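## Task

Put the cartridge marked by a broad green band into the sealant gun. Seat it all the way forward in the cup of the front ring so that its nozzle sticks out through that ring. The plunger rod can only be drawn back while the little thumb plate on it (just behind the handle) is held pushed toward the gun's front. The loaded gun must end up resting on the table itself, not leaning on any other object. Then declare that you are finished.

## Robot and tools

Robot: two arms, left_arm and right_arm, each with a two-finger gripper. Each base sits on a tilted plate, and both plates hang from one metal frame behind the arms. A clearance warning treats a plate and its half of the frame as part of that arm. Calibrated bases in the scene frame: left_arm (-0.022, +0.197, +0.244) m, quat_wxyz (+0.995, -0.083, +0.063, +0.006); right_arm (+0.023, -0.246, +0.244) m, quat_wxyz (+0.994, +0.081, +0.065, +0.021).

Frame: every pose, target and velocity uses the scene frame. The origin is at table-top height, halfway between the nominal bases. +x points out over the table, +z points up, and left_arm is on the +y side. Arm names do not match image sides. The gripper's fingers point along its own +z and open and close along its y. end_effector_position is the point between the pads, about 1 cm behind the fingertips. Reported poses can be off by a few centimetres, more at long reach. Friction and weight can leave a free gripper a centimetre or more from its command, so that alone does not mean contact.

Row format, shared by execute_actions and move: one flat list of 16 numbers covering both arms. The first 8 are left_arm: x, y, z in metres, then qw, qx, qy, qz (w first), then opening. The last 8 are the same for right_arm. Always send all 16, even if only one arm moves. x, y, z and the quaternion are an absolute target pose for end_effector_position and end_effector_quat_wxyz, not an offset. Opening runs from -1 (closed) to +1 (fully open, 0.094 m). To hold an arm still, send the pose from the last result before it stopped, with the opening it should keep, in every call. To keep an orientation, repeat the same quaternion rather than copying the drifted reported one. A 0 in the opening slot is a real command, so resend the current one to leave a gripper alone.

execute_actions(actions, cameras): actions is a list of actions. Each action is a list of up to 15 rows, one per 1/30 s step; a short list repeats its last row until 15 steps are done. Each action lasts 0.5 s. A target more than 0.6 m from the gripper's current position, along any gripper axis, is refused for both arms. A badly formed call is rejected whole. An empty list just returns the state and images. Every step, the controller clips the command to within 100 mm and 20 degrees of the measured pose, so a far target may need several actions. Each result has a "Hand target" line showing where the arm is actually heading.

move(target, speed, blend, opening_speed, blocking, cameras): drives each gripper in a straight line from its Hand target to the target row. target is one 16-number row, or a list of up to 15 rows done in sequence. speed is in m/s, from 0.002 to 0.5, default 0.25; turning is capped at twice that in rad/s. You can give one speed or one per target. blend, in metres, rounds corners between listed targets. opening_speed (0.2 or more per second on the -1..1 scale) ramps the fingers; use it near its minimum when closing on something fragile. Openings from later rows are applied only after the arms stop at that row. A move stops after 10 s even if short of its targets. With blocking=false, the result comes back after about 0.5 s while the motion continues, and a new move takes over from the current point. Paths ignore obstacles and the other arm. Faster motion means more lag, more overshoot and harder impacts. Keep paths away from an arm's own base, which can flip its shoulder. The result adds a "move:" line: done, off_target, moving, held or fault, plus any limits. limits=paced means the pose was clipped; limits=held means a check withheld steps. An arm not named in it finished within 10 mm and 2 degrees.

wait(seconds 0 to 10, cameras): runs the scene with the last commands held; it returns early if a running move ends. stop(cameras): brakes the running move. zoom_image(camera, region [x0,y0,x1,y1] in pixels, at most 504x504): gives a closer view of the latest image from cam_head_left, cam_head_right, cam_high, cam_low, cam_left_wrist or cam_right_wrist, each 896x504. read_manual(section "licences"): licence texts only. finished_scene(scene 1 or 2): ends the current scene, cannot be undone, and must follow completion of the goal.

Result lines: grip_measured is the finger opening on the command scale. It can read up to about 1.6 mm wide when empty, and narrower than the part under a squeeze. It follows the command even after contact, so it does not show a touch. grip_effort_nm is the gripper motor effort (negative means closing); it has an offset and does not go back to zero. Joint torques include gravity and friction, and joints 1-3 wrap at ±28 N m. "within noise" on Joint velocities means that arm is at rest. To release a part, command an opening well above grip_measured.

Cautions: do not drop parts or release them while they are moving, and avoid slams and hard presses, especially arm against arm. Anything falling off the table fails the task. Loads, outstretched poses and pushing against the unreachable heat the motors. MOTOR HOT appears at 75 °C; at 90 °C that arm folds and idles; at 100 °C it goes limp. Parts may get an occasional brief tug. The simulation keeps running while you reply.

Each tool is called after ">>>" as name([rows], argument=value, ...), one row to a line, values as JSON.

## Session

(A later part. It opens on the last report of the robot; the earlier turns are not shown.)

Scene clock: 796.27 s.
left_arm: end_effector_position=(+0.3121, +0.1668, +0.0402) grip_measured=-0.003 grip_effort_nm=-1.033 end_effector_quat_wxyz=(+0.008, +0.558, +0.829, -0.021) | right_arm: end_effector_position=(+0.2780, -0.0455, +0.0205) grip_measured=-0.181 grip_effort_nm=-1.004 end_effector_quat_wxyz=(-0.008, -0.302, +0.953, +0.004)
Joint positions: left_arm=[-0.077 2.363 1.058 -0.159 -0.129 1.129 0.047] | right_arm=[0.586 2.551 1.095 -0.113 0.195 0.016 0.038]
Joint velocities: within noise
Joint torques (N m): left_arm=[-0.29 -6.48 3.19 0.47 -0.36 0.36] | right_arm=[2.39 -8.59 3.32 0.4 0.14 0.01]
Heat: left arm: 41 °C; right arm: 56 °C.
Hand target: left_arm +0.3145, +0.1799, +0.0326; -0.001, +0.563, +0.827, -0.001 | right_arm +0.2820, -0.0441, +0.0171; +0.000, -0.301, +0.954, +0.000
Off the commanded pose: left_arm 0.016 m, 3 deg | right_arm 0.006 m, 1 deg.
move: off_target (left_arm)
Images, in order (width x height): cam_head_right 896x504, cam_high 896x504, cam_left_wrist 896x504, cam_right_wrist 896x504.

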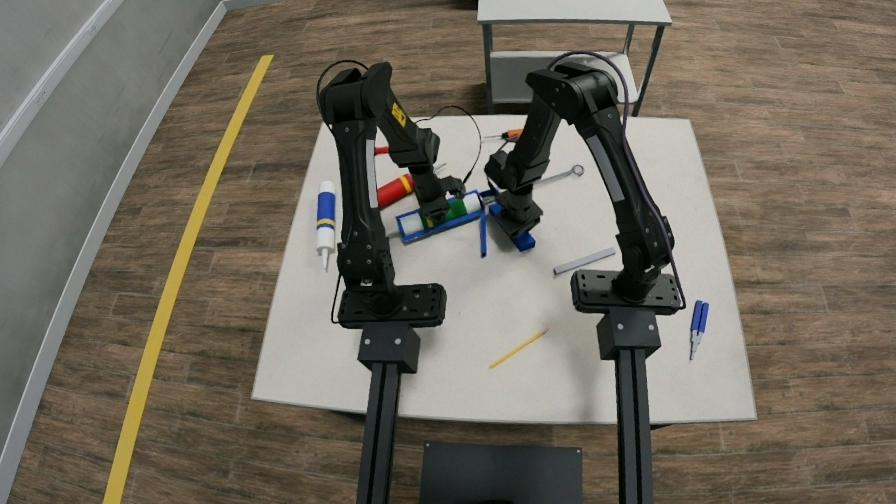

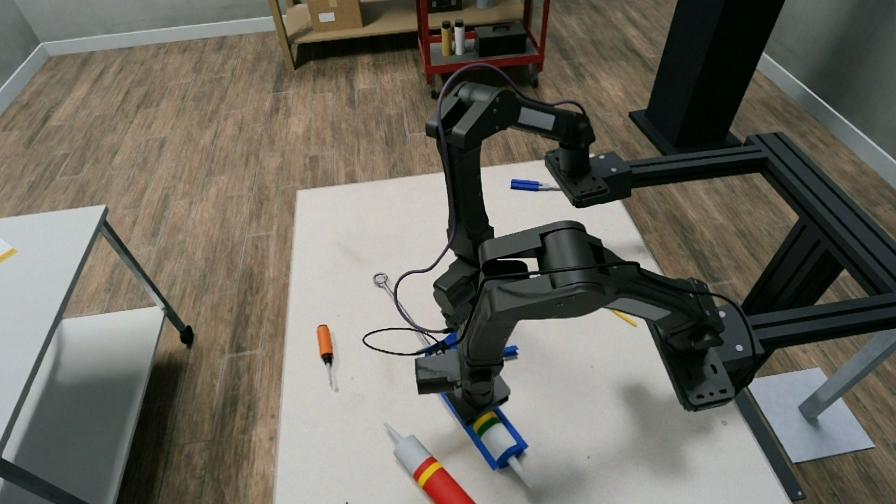

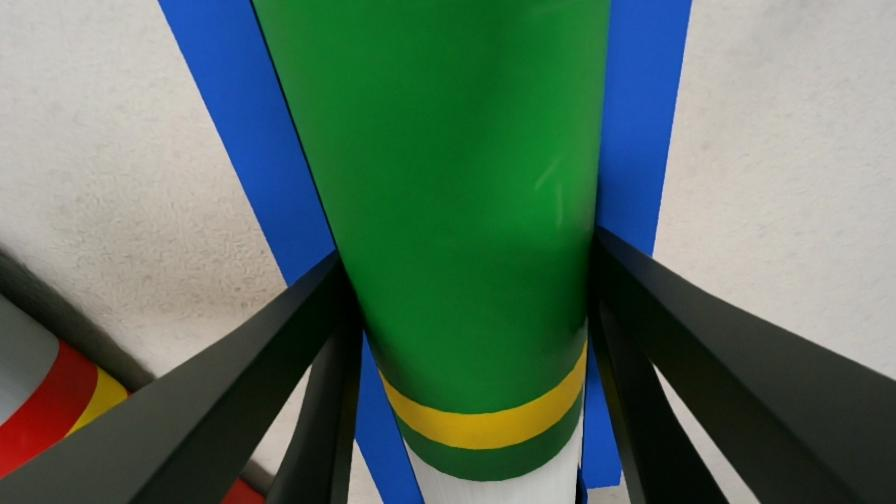

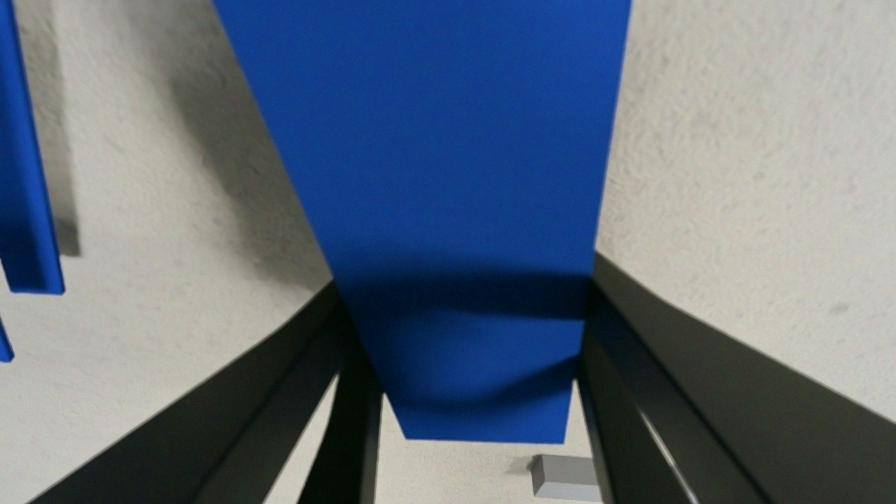

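>>> move([
  [0.311,0.190,0.058,0.0144,0.5628,0.8264,-0.0098,-0.1,0.282,-0.044,0.017,0,-0.3007,0.9537,0,-0.4],
  [0.312,0.190,0.034,0.0,0.5628,0.8264,0.0,-0.1,0.282,-0.044,0.017,0,-0.3007,0.9537,0,-0.4],
], speed=0.015, cameras=["cam_head_right","cam_left_wrist","cam_high","cam_right_wrist"])

>>> zoom_image(camera="cam_high", region=[465, 410, 535, 475])

>>> zoom_image(camera="cam_head_right", region=[385, 175, 505, 255])

Scene clock: 813.40 s.
left_arm: end_effector_position=(+0.3083, +0.1706, +0.0410) grip_measured=-0.004 grip_effort_nm=-1.033 end_effector_quat_wxyz=(+0.023, +0.556, +0.830, -0.034) | right_arm: end_effector_position=(+0.2775, -0.0425, +0.0206) grip_measured=-0.181 grip_effort_nm=-1.009 end_effector_quat_wxyz=(-0.007, -0.306, +0.952, +0.011)
Joint positions: left_arm=[-0.047 2.344 1.021 -0.123 -0.089 1.155 0.047] | right_arm=[0.586 2.551 1.095 -0.107 0.181 0.007 0.038]
Joint velocities: within noise
Joint torques (N m): left_arm=[-0.31 -6.41 4.6 0.26 -0.66 0.4] | right_arm=[2.24 -8.58 3.28 0.33 0.26 0.11]
Heat: left arm: 41 °C; right arm: 56 °C.
Hand target: left_arm +0.3113, +0.1896, +0.0350; +0.000, +0.563, +0.827, -0.001 | right_arm +0.2820, -0.0441, +0.0172; +0.000, -0.301, +0.954, +0.000
Off the commanded pose: left_arm 0.021 m, 5 deg | right_arm 0.006 m, 2 deg.
move: off_target (left_arm)
Images, in order (width x height): cam_head_right 896x504, cam_high 896x504, cam_left_wrist 896x504, cam_right_wrist 896x504.

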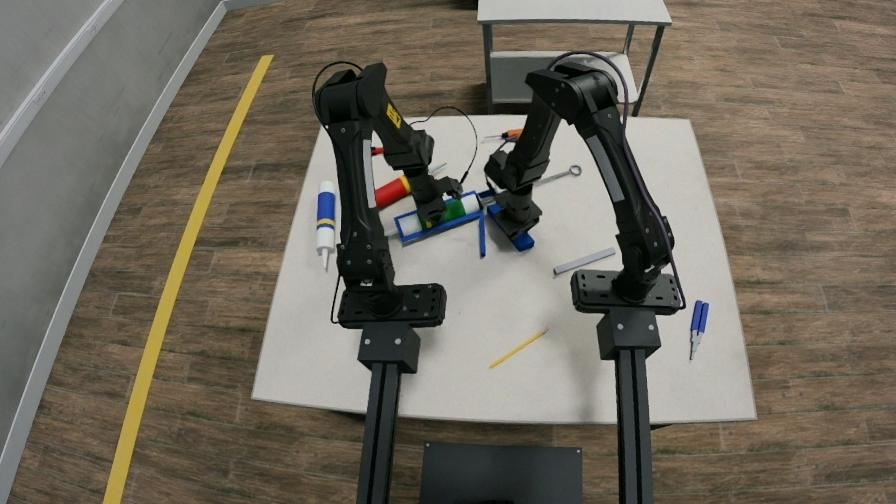

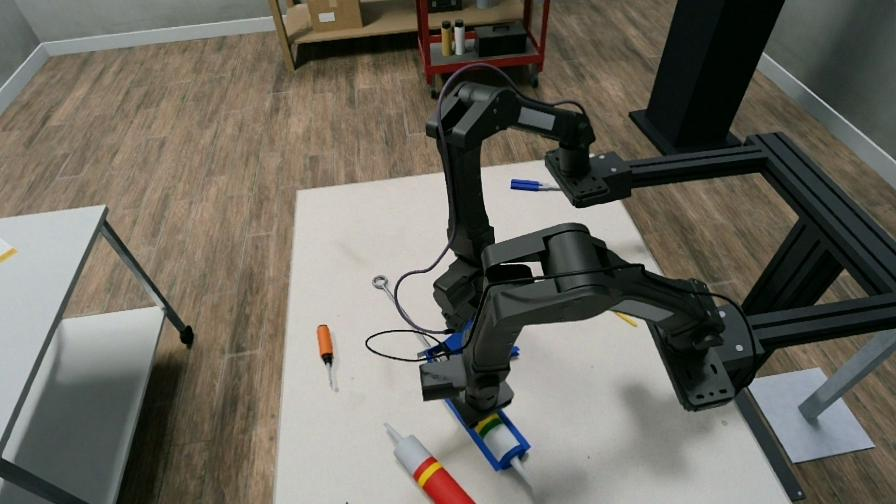

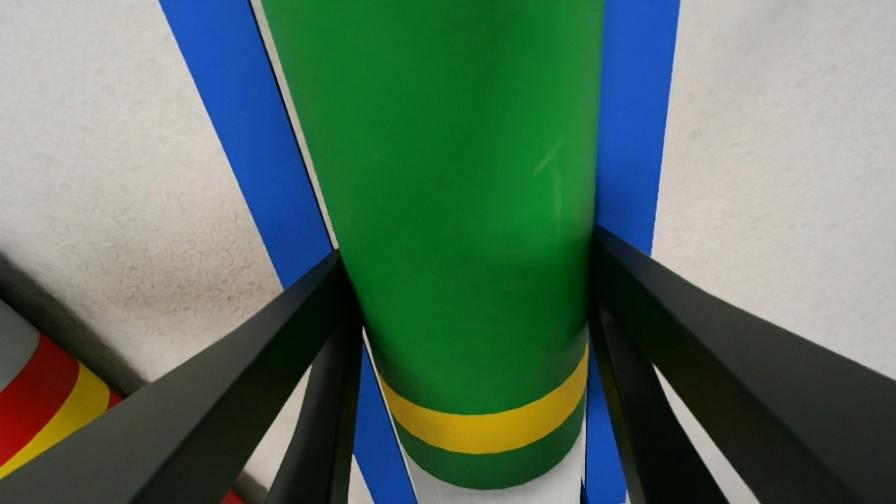

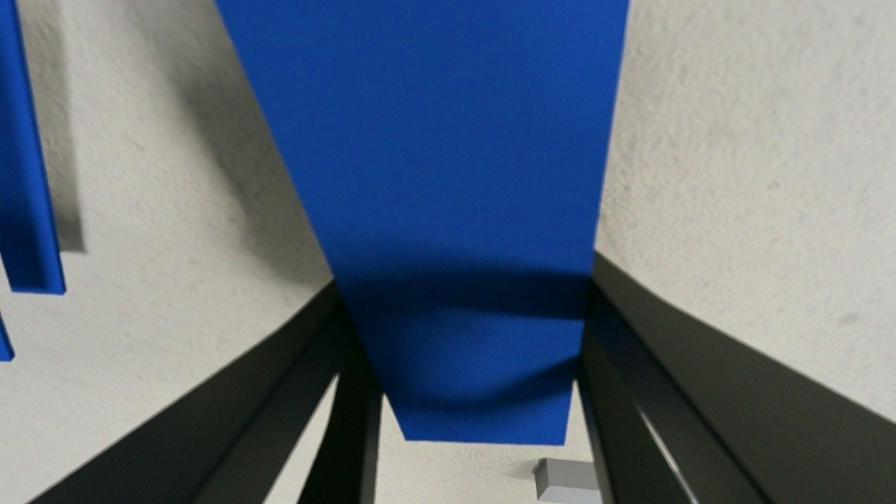

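Scaled by 7.200 from the camera's 896x504 image, which has a finer 1280x720 frame.

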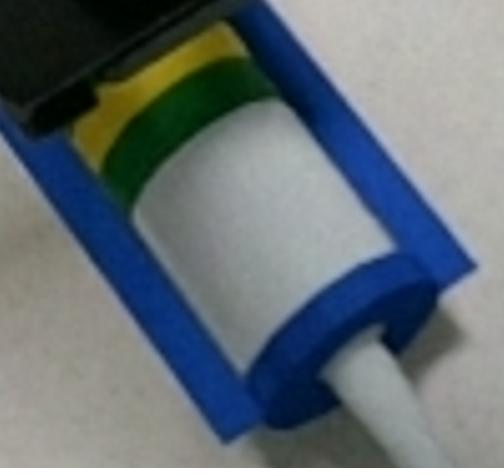

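Scaled by 4.200 from the camera's 896x504 image, which has a finer 1280x720 frame.

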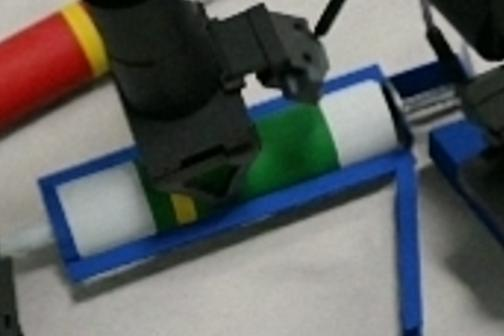

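>>> zoom_image(camera="cam_head_right", region=[385, 205, 445, 250])

>>> zoom_image(camera="cam_head_right", region=[450, 185, 500, 225])

>>> execute_actions(actions=[], cameras=["cam_head_left","cam_low"])

>>> zoom_image(camera="cam_low", region=[500, 225, 580, 295])

>>> zoom_image(camera="cam_head_left", region=[380, 170, 500, 250])

Scaled by 8.400 from the camera's 896x504 image, which has a finer 1280x720 frame.

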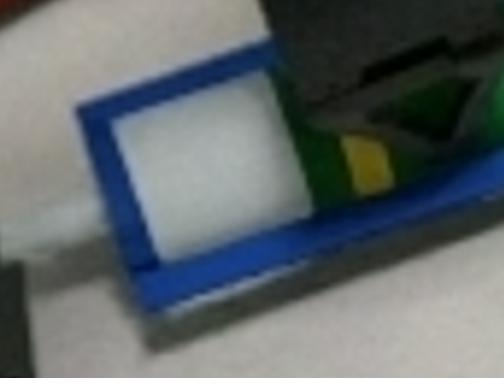

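Scaled by 10.080 from the camera's 896x504 image, which has a finer 1280x720 frame.

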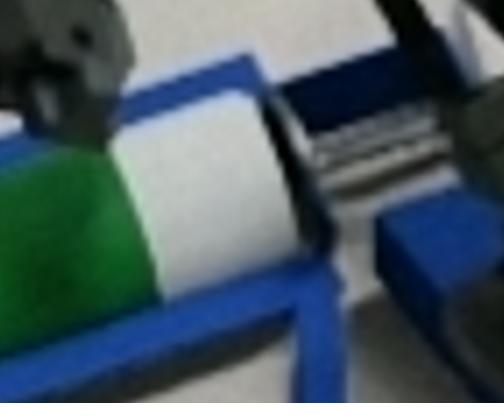

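Scene clock: 817.47 s.
left_arm: end_effector_position=(+0.3083, +0.1706, +0.0410) grip_measured=-0.004 grip_effort_nm=-1.028 end_effector_quat_wxyz=(+0.023, +0.556, +0.830, -0.034) | right_arm: end_effector_position=(+0.2775, -0.0425, +0.0206) grip_measured=-0.181 grip_effort_nm=-1.009 end_effector_quat_wxyz=(-0.007, -0.306, +0.952, +0.011)
Joint positions: left_arm=[-0.047 2.344 1.021 -0.123 -0.089 1.155 0.047] | right_arm=[0.586 2.551 1.095 -0.107 0.181 0.007 0.038]
Joint velocities: within noise
Joint torques (N m): left_arm=[-0.43 -6.53 4.63 0.24 -0.66 0.38] | right_arm=[2.26 -8.59 3.33 0.33 0.25 0.11]
Heat: left arm: 40 °C; right arm: 56 °C.
Hand target: left_arm +0.3114, +0.1896, +0.0350; +0.000, +0.563, +0.827, -0.001 | right_arm +0.2819, -0.0441, +0.0172; +0.000, -0.301, +0.954, +0.000
Tool commands: left_gripper/opening=-0.1 right_gripper/opening=-0.4
Off the commanded pose: left_arm 0.021 m, 5 deg | right_arm 0.006 m, 2 deg.
Images, in order (width x height): cam_head_left 896x504, cam_low 896x504.

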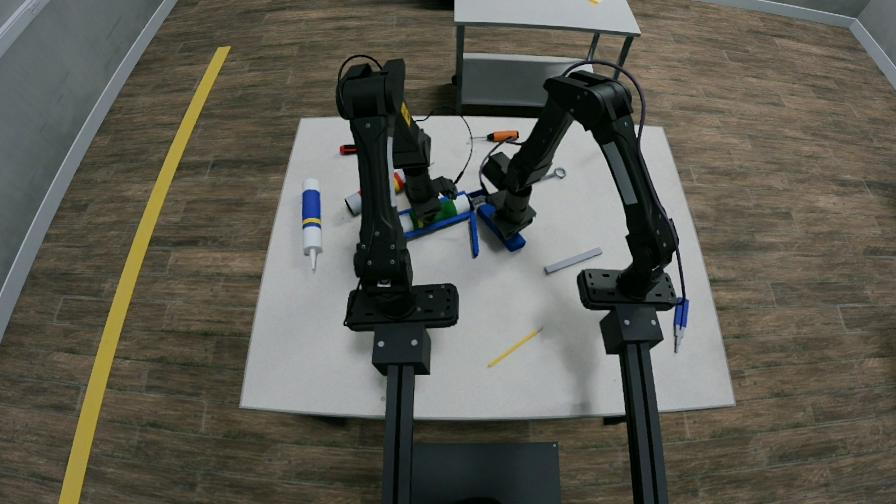

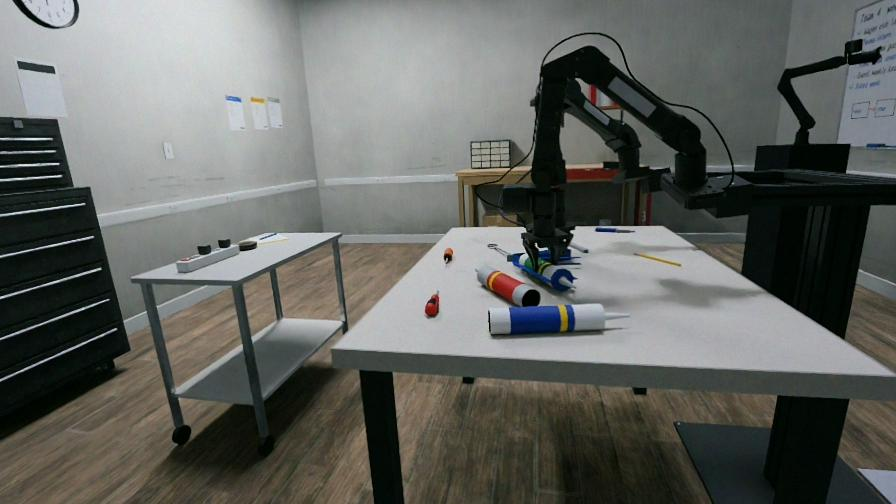

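Scaled by 6.300 from the camera's 896x504 image, which has a finer 1280x720 frame.

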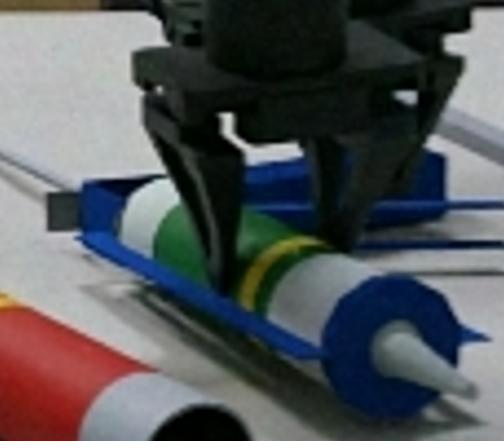

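Scaled by 4.200 from the camera's 896x504 image, which has a finer 1280x720 frame.

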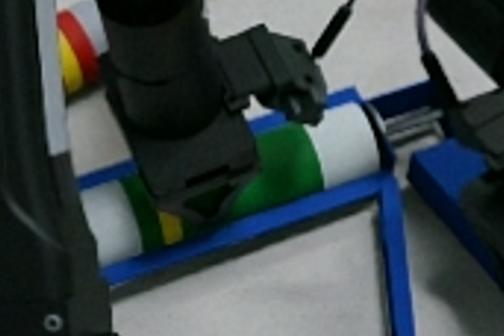

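>>> move([
  [0.310,0.172,0.046,0.0,0.5628,0.8264,0.0,-0.1,0.282,-0.044,0.017,0,-0.3007,0.9537,0,-0.4],
  [0.310,0.172,0.046,0.0,0.5628,0.8264,0.0,0.3,0.282,-0.044,0.017,0,-0.3007,0.9537,0,-0.4],
  [0.310,0.172,0.12,0.0,0.5628,0.8264,0.0,0.3,0.282,-0.044,0.017,0,-0.3007,0.9537,0,-0.4],
], speed=0.06, opening_speed=0.5, cameras=["cam_left_wrist","cam_high","cam_head_right"])

>>> zoom_image(camera="cam_high", region=[420, 370, 540, 480])

>>> zoom_image(camera="cam_head_right", region=[385, 175, 505, 255])

Scene clock: 827.10 s.
left_arm: end_effector_position=(+0.3072, +0.1751, +0.1061) grip_measured=+0.297 grip_effort_nm=0.144 end_effector_quat_wxyz=(-0.008, +0.562, +0.827, -0.005) | right_arm: end_effector_position=(+0.2777, -0.0429, +0.0205) grip_measured=-0.181 grip_effort_nm=-1.009 end_effector_quat_wxyz=(-0.007, -0.305, +0.952, +0.010)
Joint positions: left_arm=[-0.111 2.13 1.008 -0.358 -0.176 1.101 0.061] | right_arm=[0.586 2.551 1.095 -0.107 0.184 0.008 0.038]
Joint velocities: within noise
Joint torques (N m): left_arm=[-3.47 -11.23 3.1 0.05 -0.03 -0.1] | right_arm=[2.24 -8.61 3.3 0.34 0.26 0.11]
Heat: left arm: 39 °C; right arm: 56 °C.
Hand target: left_arm +0.3100, +0.1720, +0.1193; +0.000, +0.563, +0.826, +0.000 | right_arm +0.2820, -0.0441, +0.0172; +0.000, -0.301, +0.954, +0.000
Off the commanded pose: left_arm 0.014 m, 1 deg | right_arm 0.006 m, 2 deg.
move: off_target (left_arm)
Images, in order (width x height): cam_head_right 896x504, cam_high 896x504, cam_left_wrist 896x504.

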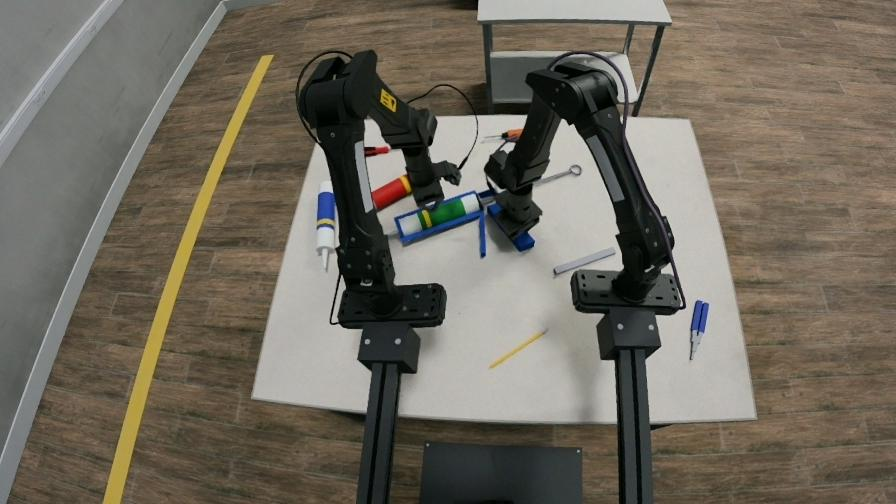

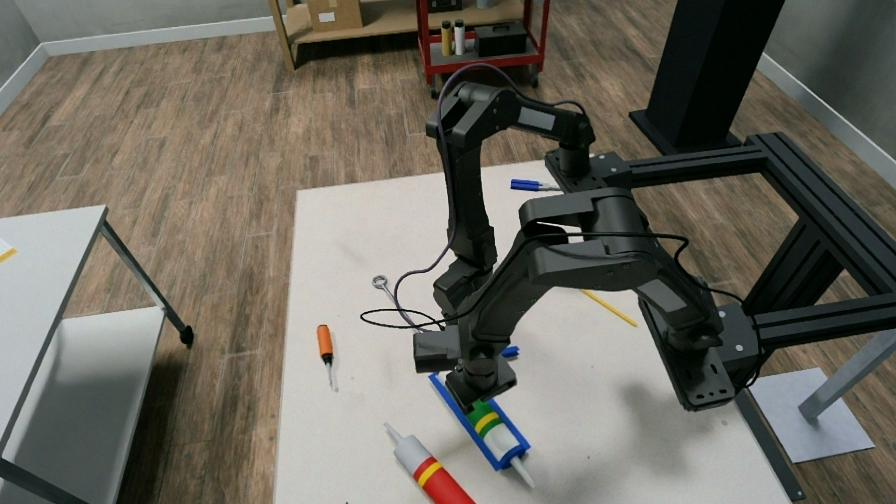

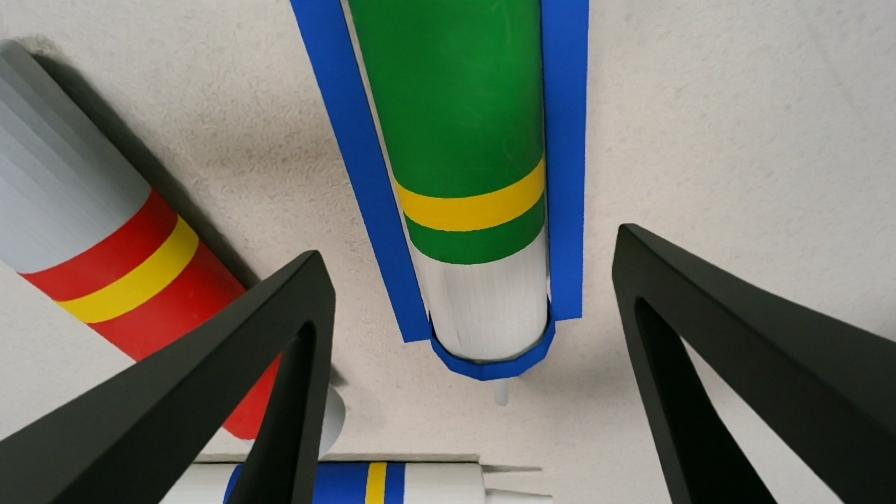

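Scaled by 4.200 from the camera's 896x504 image, which has a finer 1280x720 frame.

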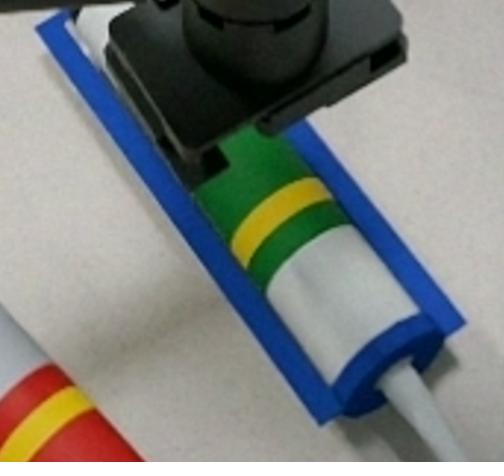

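Scaled by 4.200 from the camera's 896x504 image, which has a finer 1280x720 frame.

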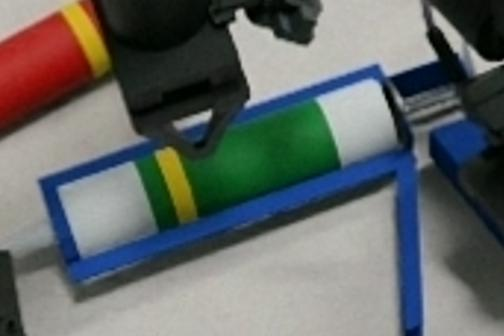

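>>> zoom_image(camera="cam_left_wrist", region=[380, 220, 600, 420])

>>> zoom_image(camera="cam_head_right", region=[385, 205, 445, 250])

>>> zoom_image(camera="cam_head_right", region=[450, 185, 500, 225])

Scaled by 2.291 from the camera's 896x504 image, which has a finer 1280x720 frame.

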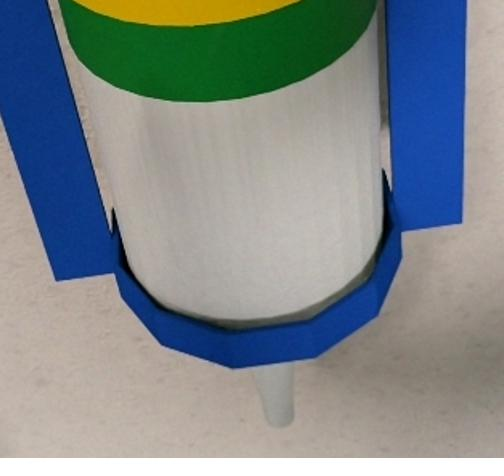

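Scaled by 8.400 from the camera's 896x504 image, which has a finer 1280x720 frame.

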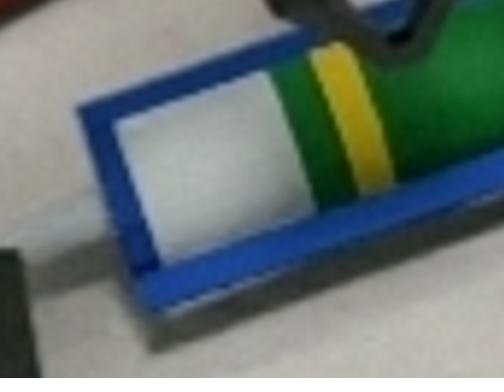

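Scaled by 10.080 from the camera's 896x504 image, which has a finer 1280x720 frame.

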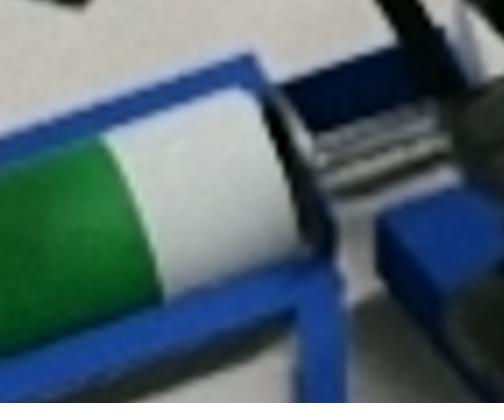

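>>> move([
  [0.2955,0.2110,0.11,0.0,0.5519,0.8339,0.0,0.3,0.282,-0.044,0.017,0,-0.3007,0.9537,0,-0.4],
  [0.2955,0.2110,0.048,0.0,0.5519,0.8339,0.0,0.3,0.282,-0.044,0.017,0,-0.3007,0.9537,0,-0.4],
], speed=[0.1,0.06], cameras=["cam_left_wrist","cam_high","cam_low"])

Scene clock: 845.90 s.
left_arm: end_effector_position=(+0.2910, +0.2115, +0.0534) grip_measured=+0.297 grip_effort_nm=0.149 end_effector_quat_wxyz=(-0.007, +0.550, +0.835, +0.002) | right_arm: end_effector_position=(+0.2777, -0.0429, +0.0205) grip_measured=-0.181 grip_effort_nm=-1.004 end_effector_quat_wxyz=(-0.007, -0.305, +0.952, +0.010)
Joint positions: left_arm=[0.022 2.259 0.933 -0.122 -0.173 1.208 0.061] | right_arm=[0.586 2.551 1.095 -0.107 0.184 0.008 0.038]
Joint velocities: within noise
Joint torques (N m): left_arm=[-1.05 -6 3.9 0.4 0.09 0.16] | right_arm=[2.24 -8.58 3.4 0.33 0.22 0.11]
Heat: left arm: 39 °C; right arm: 55 °C.
Hand target: left_arm +0.2954, +0.2111, +0.0482; +0.000, +0.552, +0.834, +0.000 | right_arm +0.2820, -0.0441, +0.0172; +0.000, -0.301, +0.954, +0.000
Off the commanded pose: left_arm 0.007 m, 1 deg | right_arm 0.006 m, 2 deg.
move: done
Images, in order (width x height): cam_high 896x504, cam_low 896x504, cam_left_wrist 896x504.

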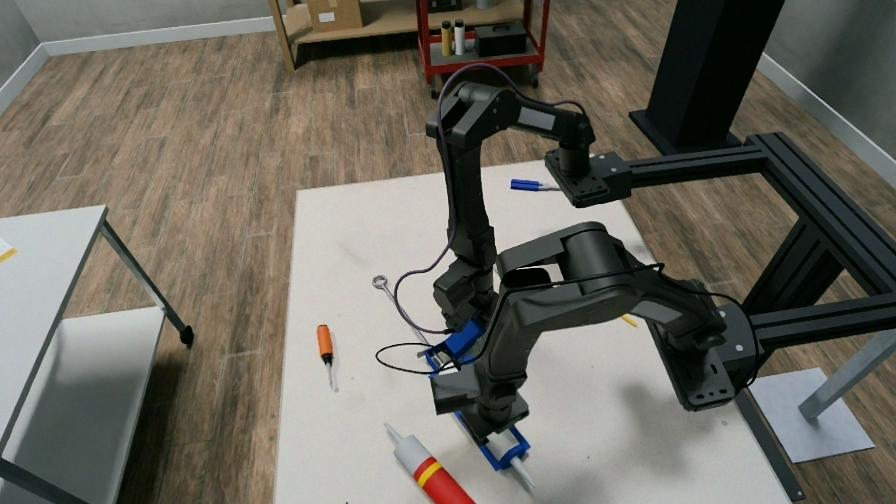

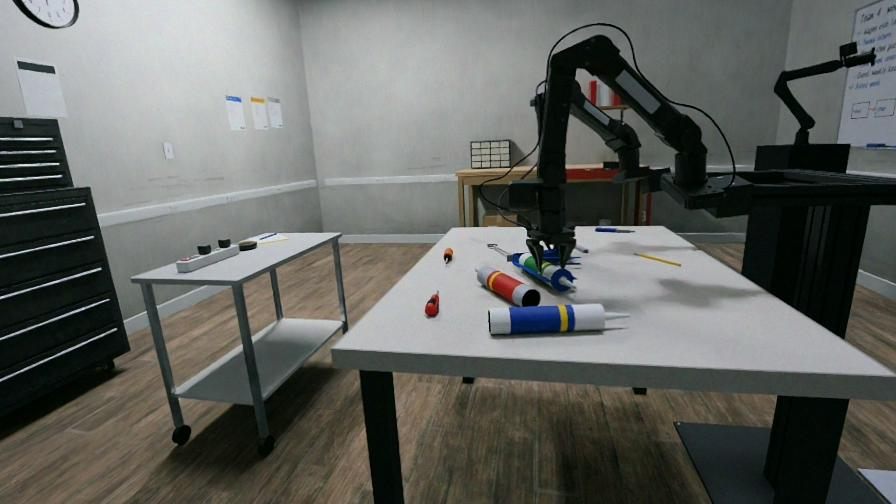

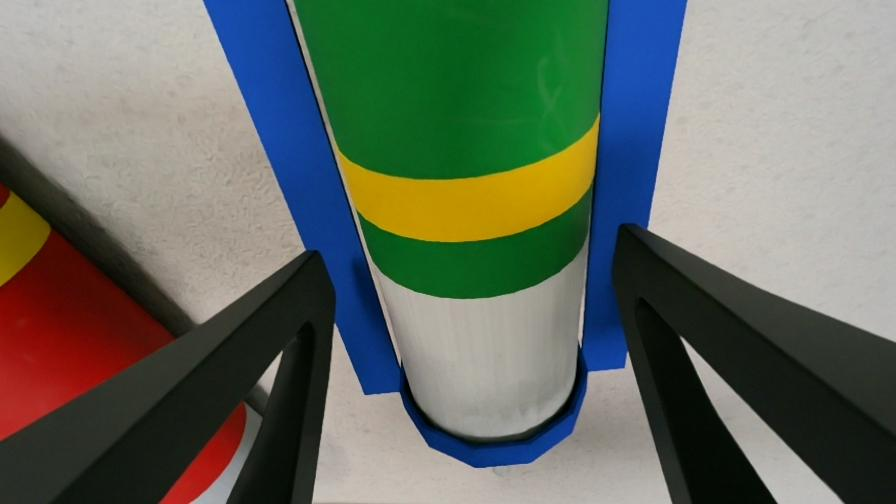

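>>> zoom_image(camera="cam_left_wrist", region=[370, 320, 620, 490])

Scaled by 2.016 from the camera's 896x504 image, which has a finer 1280x720 frame.

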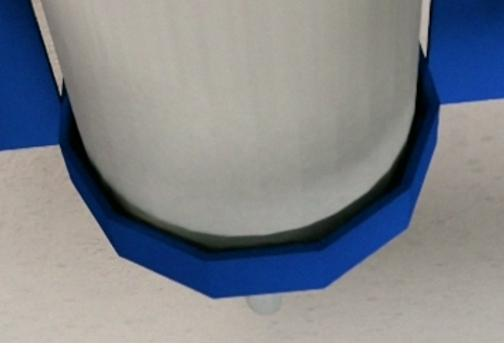

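>>> move([
  [0.2955,0.2110,0.046,0.0,0.5519,0.8339,0.0,-0.1,0.282,-0.044,0.017,0,-0.3007,0.9537,0,-0.4],
  [0.2880,0.2290,0.058,0.0,0.5519,0.8339,0.0,-0.1,0.282,-0.044,0.017,0,-0.3007,0.9537,0,-0.4],
  [0.2880,0.2290,0.034,0.0,0.5519,0.8339,0.0,-0.1,0.282,-0.044,0.017,0,-0.3007,0.9537,0,-0.4],
], speed=[0.05,0.02,0.01], opening_speed=0.5, cameras=["cam_left_wrist","cam_high","cam_head_right"])

>>> zoom_image(camera="cam_left_wrist", region=[370, 320, 620, 490])

>>> zoom_image(camera="cam_high", region=[465, 410, 535, 475])

>>> zoom_image(camera="cam_head_right", region=[385, 175, 505, 255])

Scene clock: 860.23 s.
left_arm: end_effector_position=(+0.2834, +0.2166, +0.0480) grip_measured=-0.097 grip_effort_nm=-0.178 end_effector_quat_wxyz=(+0.003, +0.554, +0.832, -0.024) | right_arm: end_effector_position=(+0.2803, -0.0455, +0.0205) grip_measured=-0.181 grip_effort_nm=-1.009 end_effector_quat_wxyz=(-0.003, -0.315, +0.949, +0.000)
Joint positions: left_arm=[0.072 2.267 0.92 -0.111 -0.114 1.266 0.042] | right_arm=[0.587 2.551 1.095 -0.105 0.206 -0.012 0.038]
Joint velocities: within noise
Joint torques (N m): left_arm=[0.12 -4.31 3.03 0.75 -0.34 0.21] | right_arm=[2.17 -8.57 3.32 0.3 0.03 0.31]
Heat: left arm: 37 °C; right arm: 55 °C.
Hand target: left_arm +0.2871, +0.2288, +0.0355; -0.001, +0.552, +0.834, -0.001 | right_arm +0.2819, -0.0440, +0.0171; +0.000, -0.301, +0.954, +0.000
Off the commanded pose: left_arm 0.019 m, 3 deg | right_arm 0.004 m, 2 deg.
move: off_target (left_arm)
Images, in order (width x height): cam_head_right 896x504, cam_high 896x504, cam_left_wrist 896x504.

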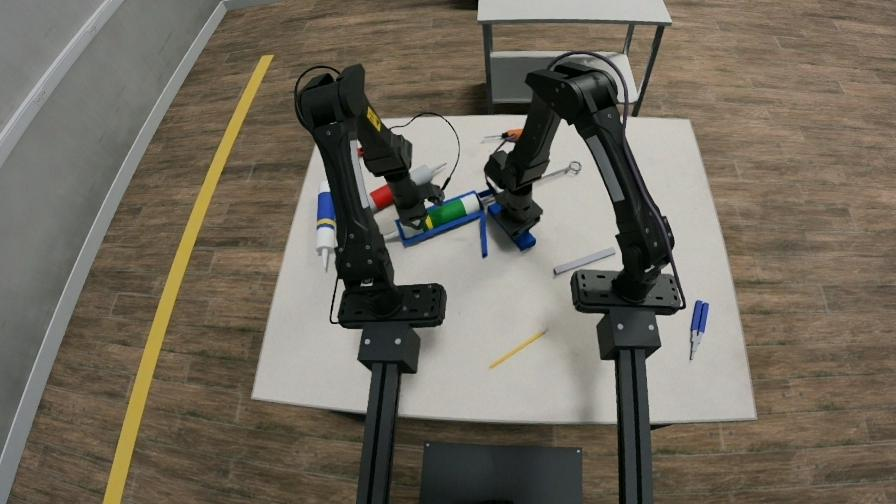

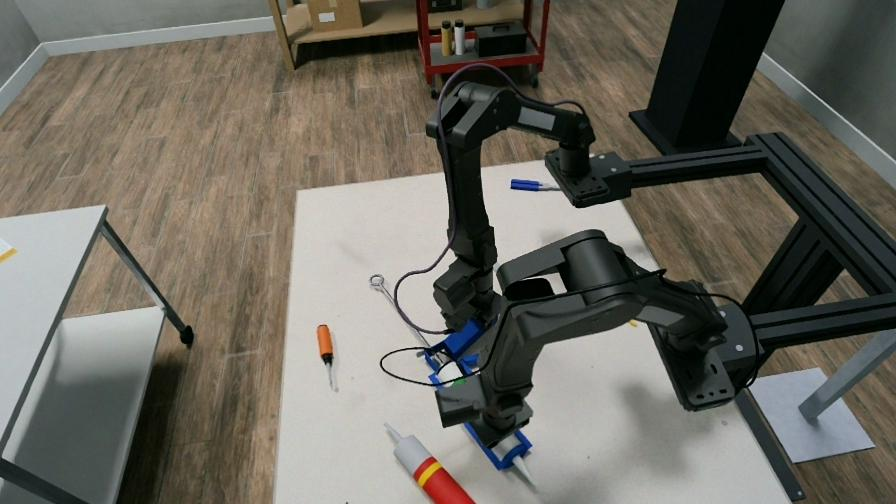

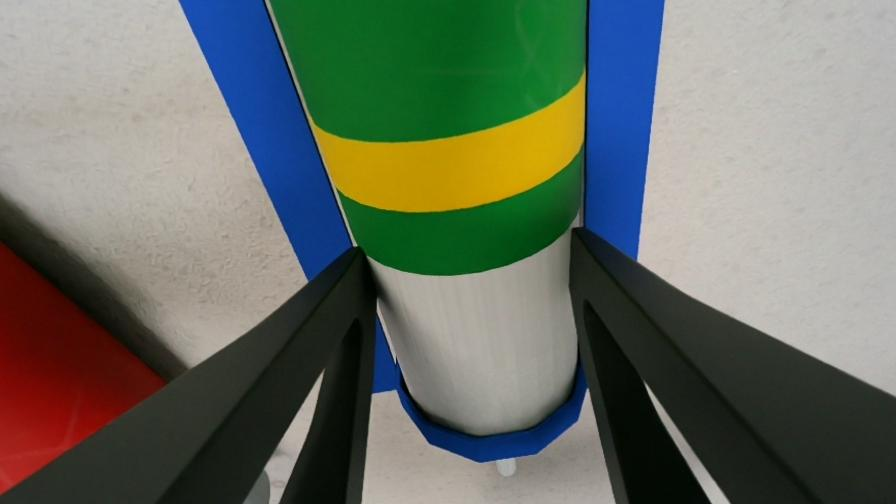

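Scaled by 2.016 from the camera's 896x504 image, which has a finer 1280x720 frame.

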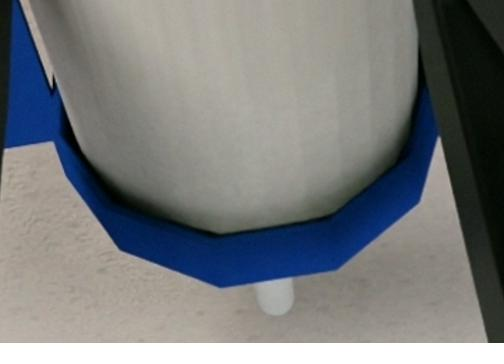

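Scaled by 7.200 from the camera's 896x504 image, which has a finer 1280x720 frame.

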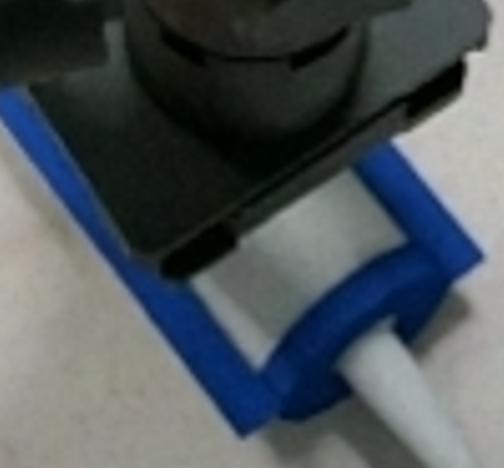

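Scaled by 4.200 from the camera's 896x504 image, which has a finer 1280x720 frame.

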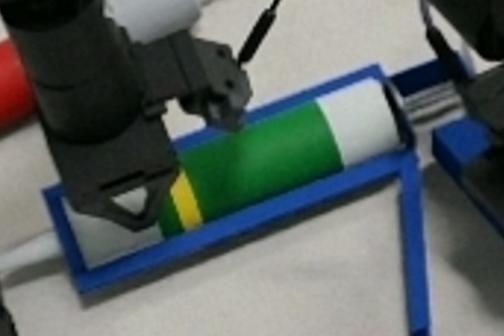

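>>> move([
  [0.2850,0.2170,0.040,0.0,0.5519,0.8339,0.0,-0.1,0.282,-0.044,0.017,0,-0.3007,0.9537,0,-0.4],
  [0.2850,0.2170,0.040,0.0,0.5519,0.8339,0.0,-0.35,0.282,-0.044,0.017,0,-0.3007,0.9537,0,-0.4],
], speed=0.03, opening_speed=0.5, cameras=["cam_left_wrist"])

Scene clock: 865.07 s.
left_arm: end_effector_position=(+0.2829, +0.2156, +0.0523) grip_measured=-0.347 grip_effort_nm=-0.168 end_effector_quat_wxyz=(-0.005, +0.555, +0.832, -0.015) | right_arm: end_effector_position=(+0.2803, -0.0455, +0.0205) grip_measured=-0.181 grip_effort_nm=-1.004 end_effector_quat_wxyz=(-0.003, -0.315, +0.949, +0.000)
Joint positions: left_arm=[0.054 2.252 0.916 -0.125 -0.139 1.248 0.031] | right_arm=[0.587 2.551 1.095 -0.105 0.206 -0.012 0.038]
Joint velocities: within noise
Joint torques (N m): left_arm=[-1.68 -4.72 1.68 0.89 -0.15 -0.01] | right_arm=[2.21 -8.55 3.37 0.33 0.03 0.29]
Heat: left arm: 37 °C; right arm: 55 °C.
Hand target: left_arm +0.2845, +0.2171, +0.0409; -0.001, +0.552, +0.834, -0.001 | right_arm +0.2819, -0.0440, +0.0171; +0.000, -0.301, +0.954, +0.000
Off the commanded pose: left_arm 0.013 m, 2 deg | right_arm 0.004 m, 2 deg.
move: off_target (left_arm)
Images, in order (width x height): cam_left_wrist 896x504.

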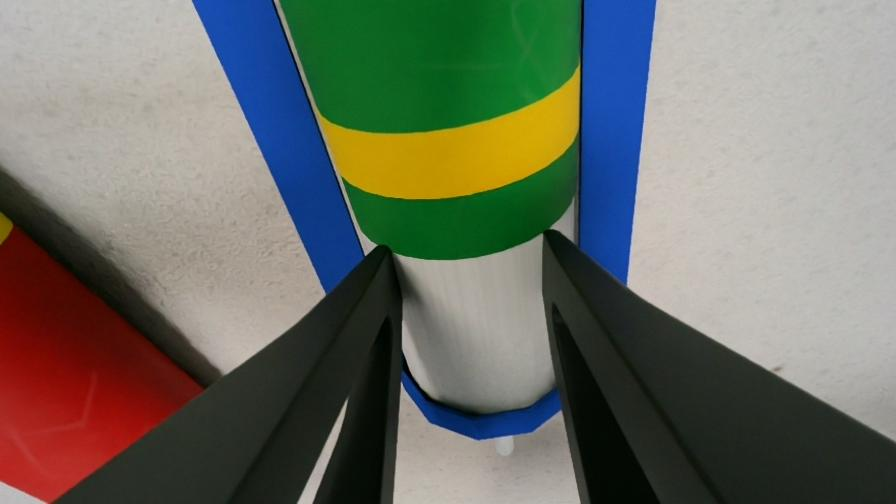

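>>> move([
  [0.2880,0.2120,0.054,0.0,0.5519,0.8339,0.0,0.25,0.282,-0.044,0.017,0,-0.3007,0.9537,0,-0.4],
  [0.2880,0.2120,0.034,0.0,0.5519,0.8339,0.0,0.25,0.282,-0.044,0.017,0,-0.3007,0.9537,0,-0.4],
], speed=0.04, cameras=["cam_left_wrist"])

Scene clock: 869.40 s.
left_arm: end_effector_position=(+0.2835, +0.2139, +0.0396) grip_measured=+0.247 grip_effort_nm=0.144 end_effector_quat_wxyz=(-0.004, +0.552, +0.834, -0.004) | right_arm: end_effector_position=(+0.2804, -0.0457, +0.0205) grip_measured=-0.181 grip_effort_nm=-1.004 end_effector_quat_wxyz=(-0.003, -0.314, +0.949, +0.000)
Joint positions: left_arm=[0.045 2.3 0.916 -0.064 -0.157 1.234 0.059] | right_arm=[0.587 2.551 1.095 -0.105 0.207 -0.01 0.038]
Joint velocities: within noise
Joint torques (N m): left_arm=[-2.15 -6.01 3.22 0.46 -0.03 0] | right_arm=[2.19 -8.59 3.32 0.32 0.02 0.27]
Heat: left arm: 37 °C; right arm: 55 °C.
Hand target: left_arm +0.2879, +0.2120, +0.0342; +0.000, +0.552, +0.834, +0.000 | right_arm +0.2820, -0.0440, +0.0171; +0.000, -0.301, +0.954, +0.000
Off the commanded pose: left_arm 0.007 m, 1 deg | right_arm 0.004 m, 2 deg.
move: done
Images, in order (width x height): cam_left_wrist 896x504.

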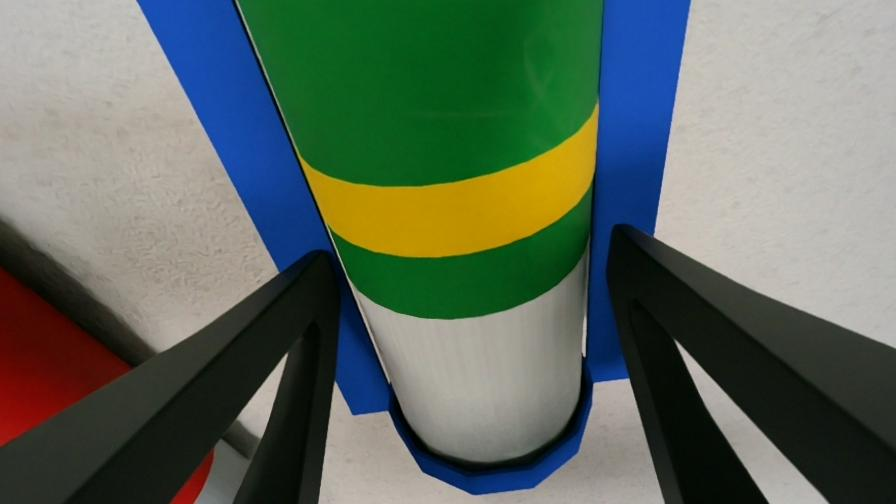

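>>> move([
  [0.2880,0.2120,0.034,0.0,0.5519,0.8339,0.0,0.25,0.282,-0.044,0.017,0,-0.3007,0.9537,0,-0.4],
  [0.2880,0.2120,0.034,0.0,0.5519,0.8339,0.0,-0.2,0.282,-0.044,0.017,0,-0.3007,0.9537,0,-0.4],
], speed=0.04, opening_speed=0.5, cameras=["cam_left_wrist"])

Scene clock: 877.70 s.
left_arm: end_effector_position=(+0.2853, +0.2143, +0.0396) grip_measured=-0.016 grip_effort_nm=-1.013 end_effector_quat_wxyz=(-0.002, +0.551, +0.834, -0.001) | right_arm: end_effector_position=(+0.2804, -0.0457, +0.0205) grip_measured=-0.181 grip_effort_nm=-1.009 end_effector_quat_wxyz=(-0.002, -0.312, +0.950, +0.000)
Joint positions: left_arm=[0.045 2.3 0.916 -0.056 -0.159 1.234 0.046] | right_arm=[0.587 2.551 1.095 -0.105 0.207 -0.006 0.038]
Joint velocities: within noise
Joint torques (N m): left_arm=[-2.13 -5.82 3.34 0.41 0.01 0.01] | right_arm=[2.19 -8.61 3.36 0.33 0.02 0.23]
Heat: left arm: 37 °C; right arm: 55 °C.
Hand target: left_arm +0.2879, +0.2121, +0.0342; +0.000, +0.552, +0.834, +0.000 | right_arm +0.2820, -0.0440, +0.0171; +0.000, -0.301, +0.954, +0.000
Off the commanded pose: left_arm 0.007 m, 0 deg | right_arm 0.004 m, 1 deg.
move: done
Images, in order (width x height): cam_left_wrist 896x504.

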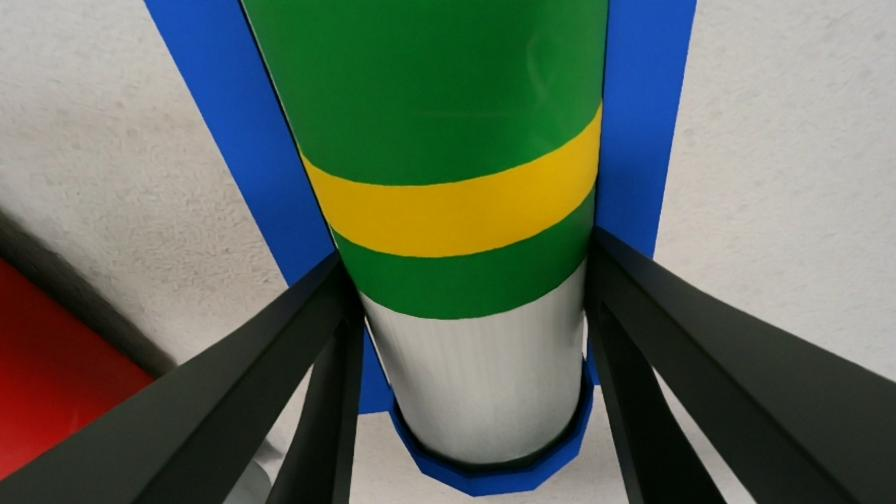

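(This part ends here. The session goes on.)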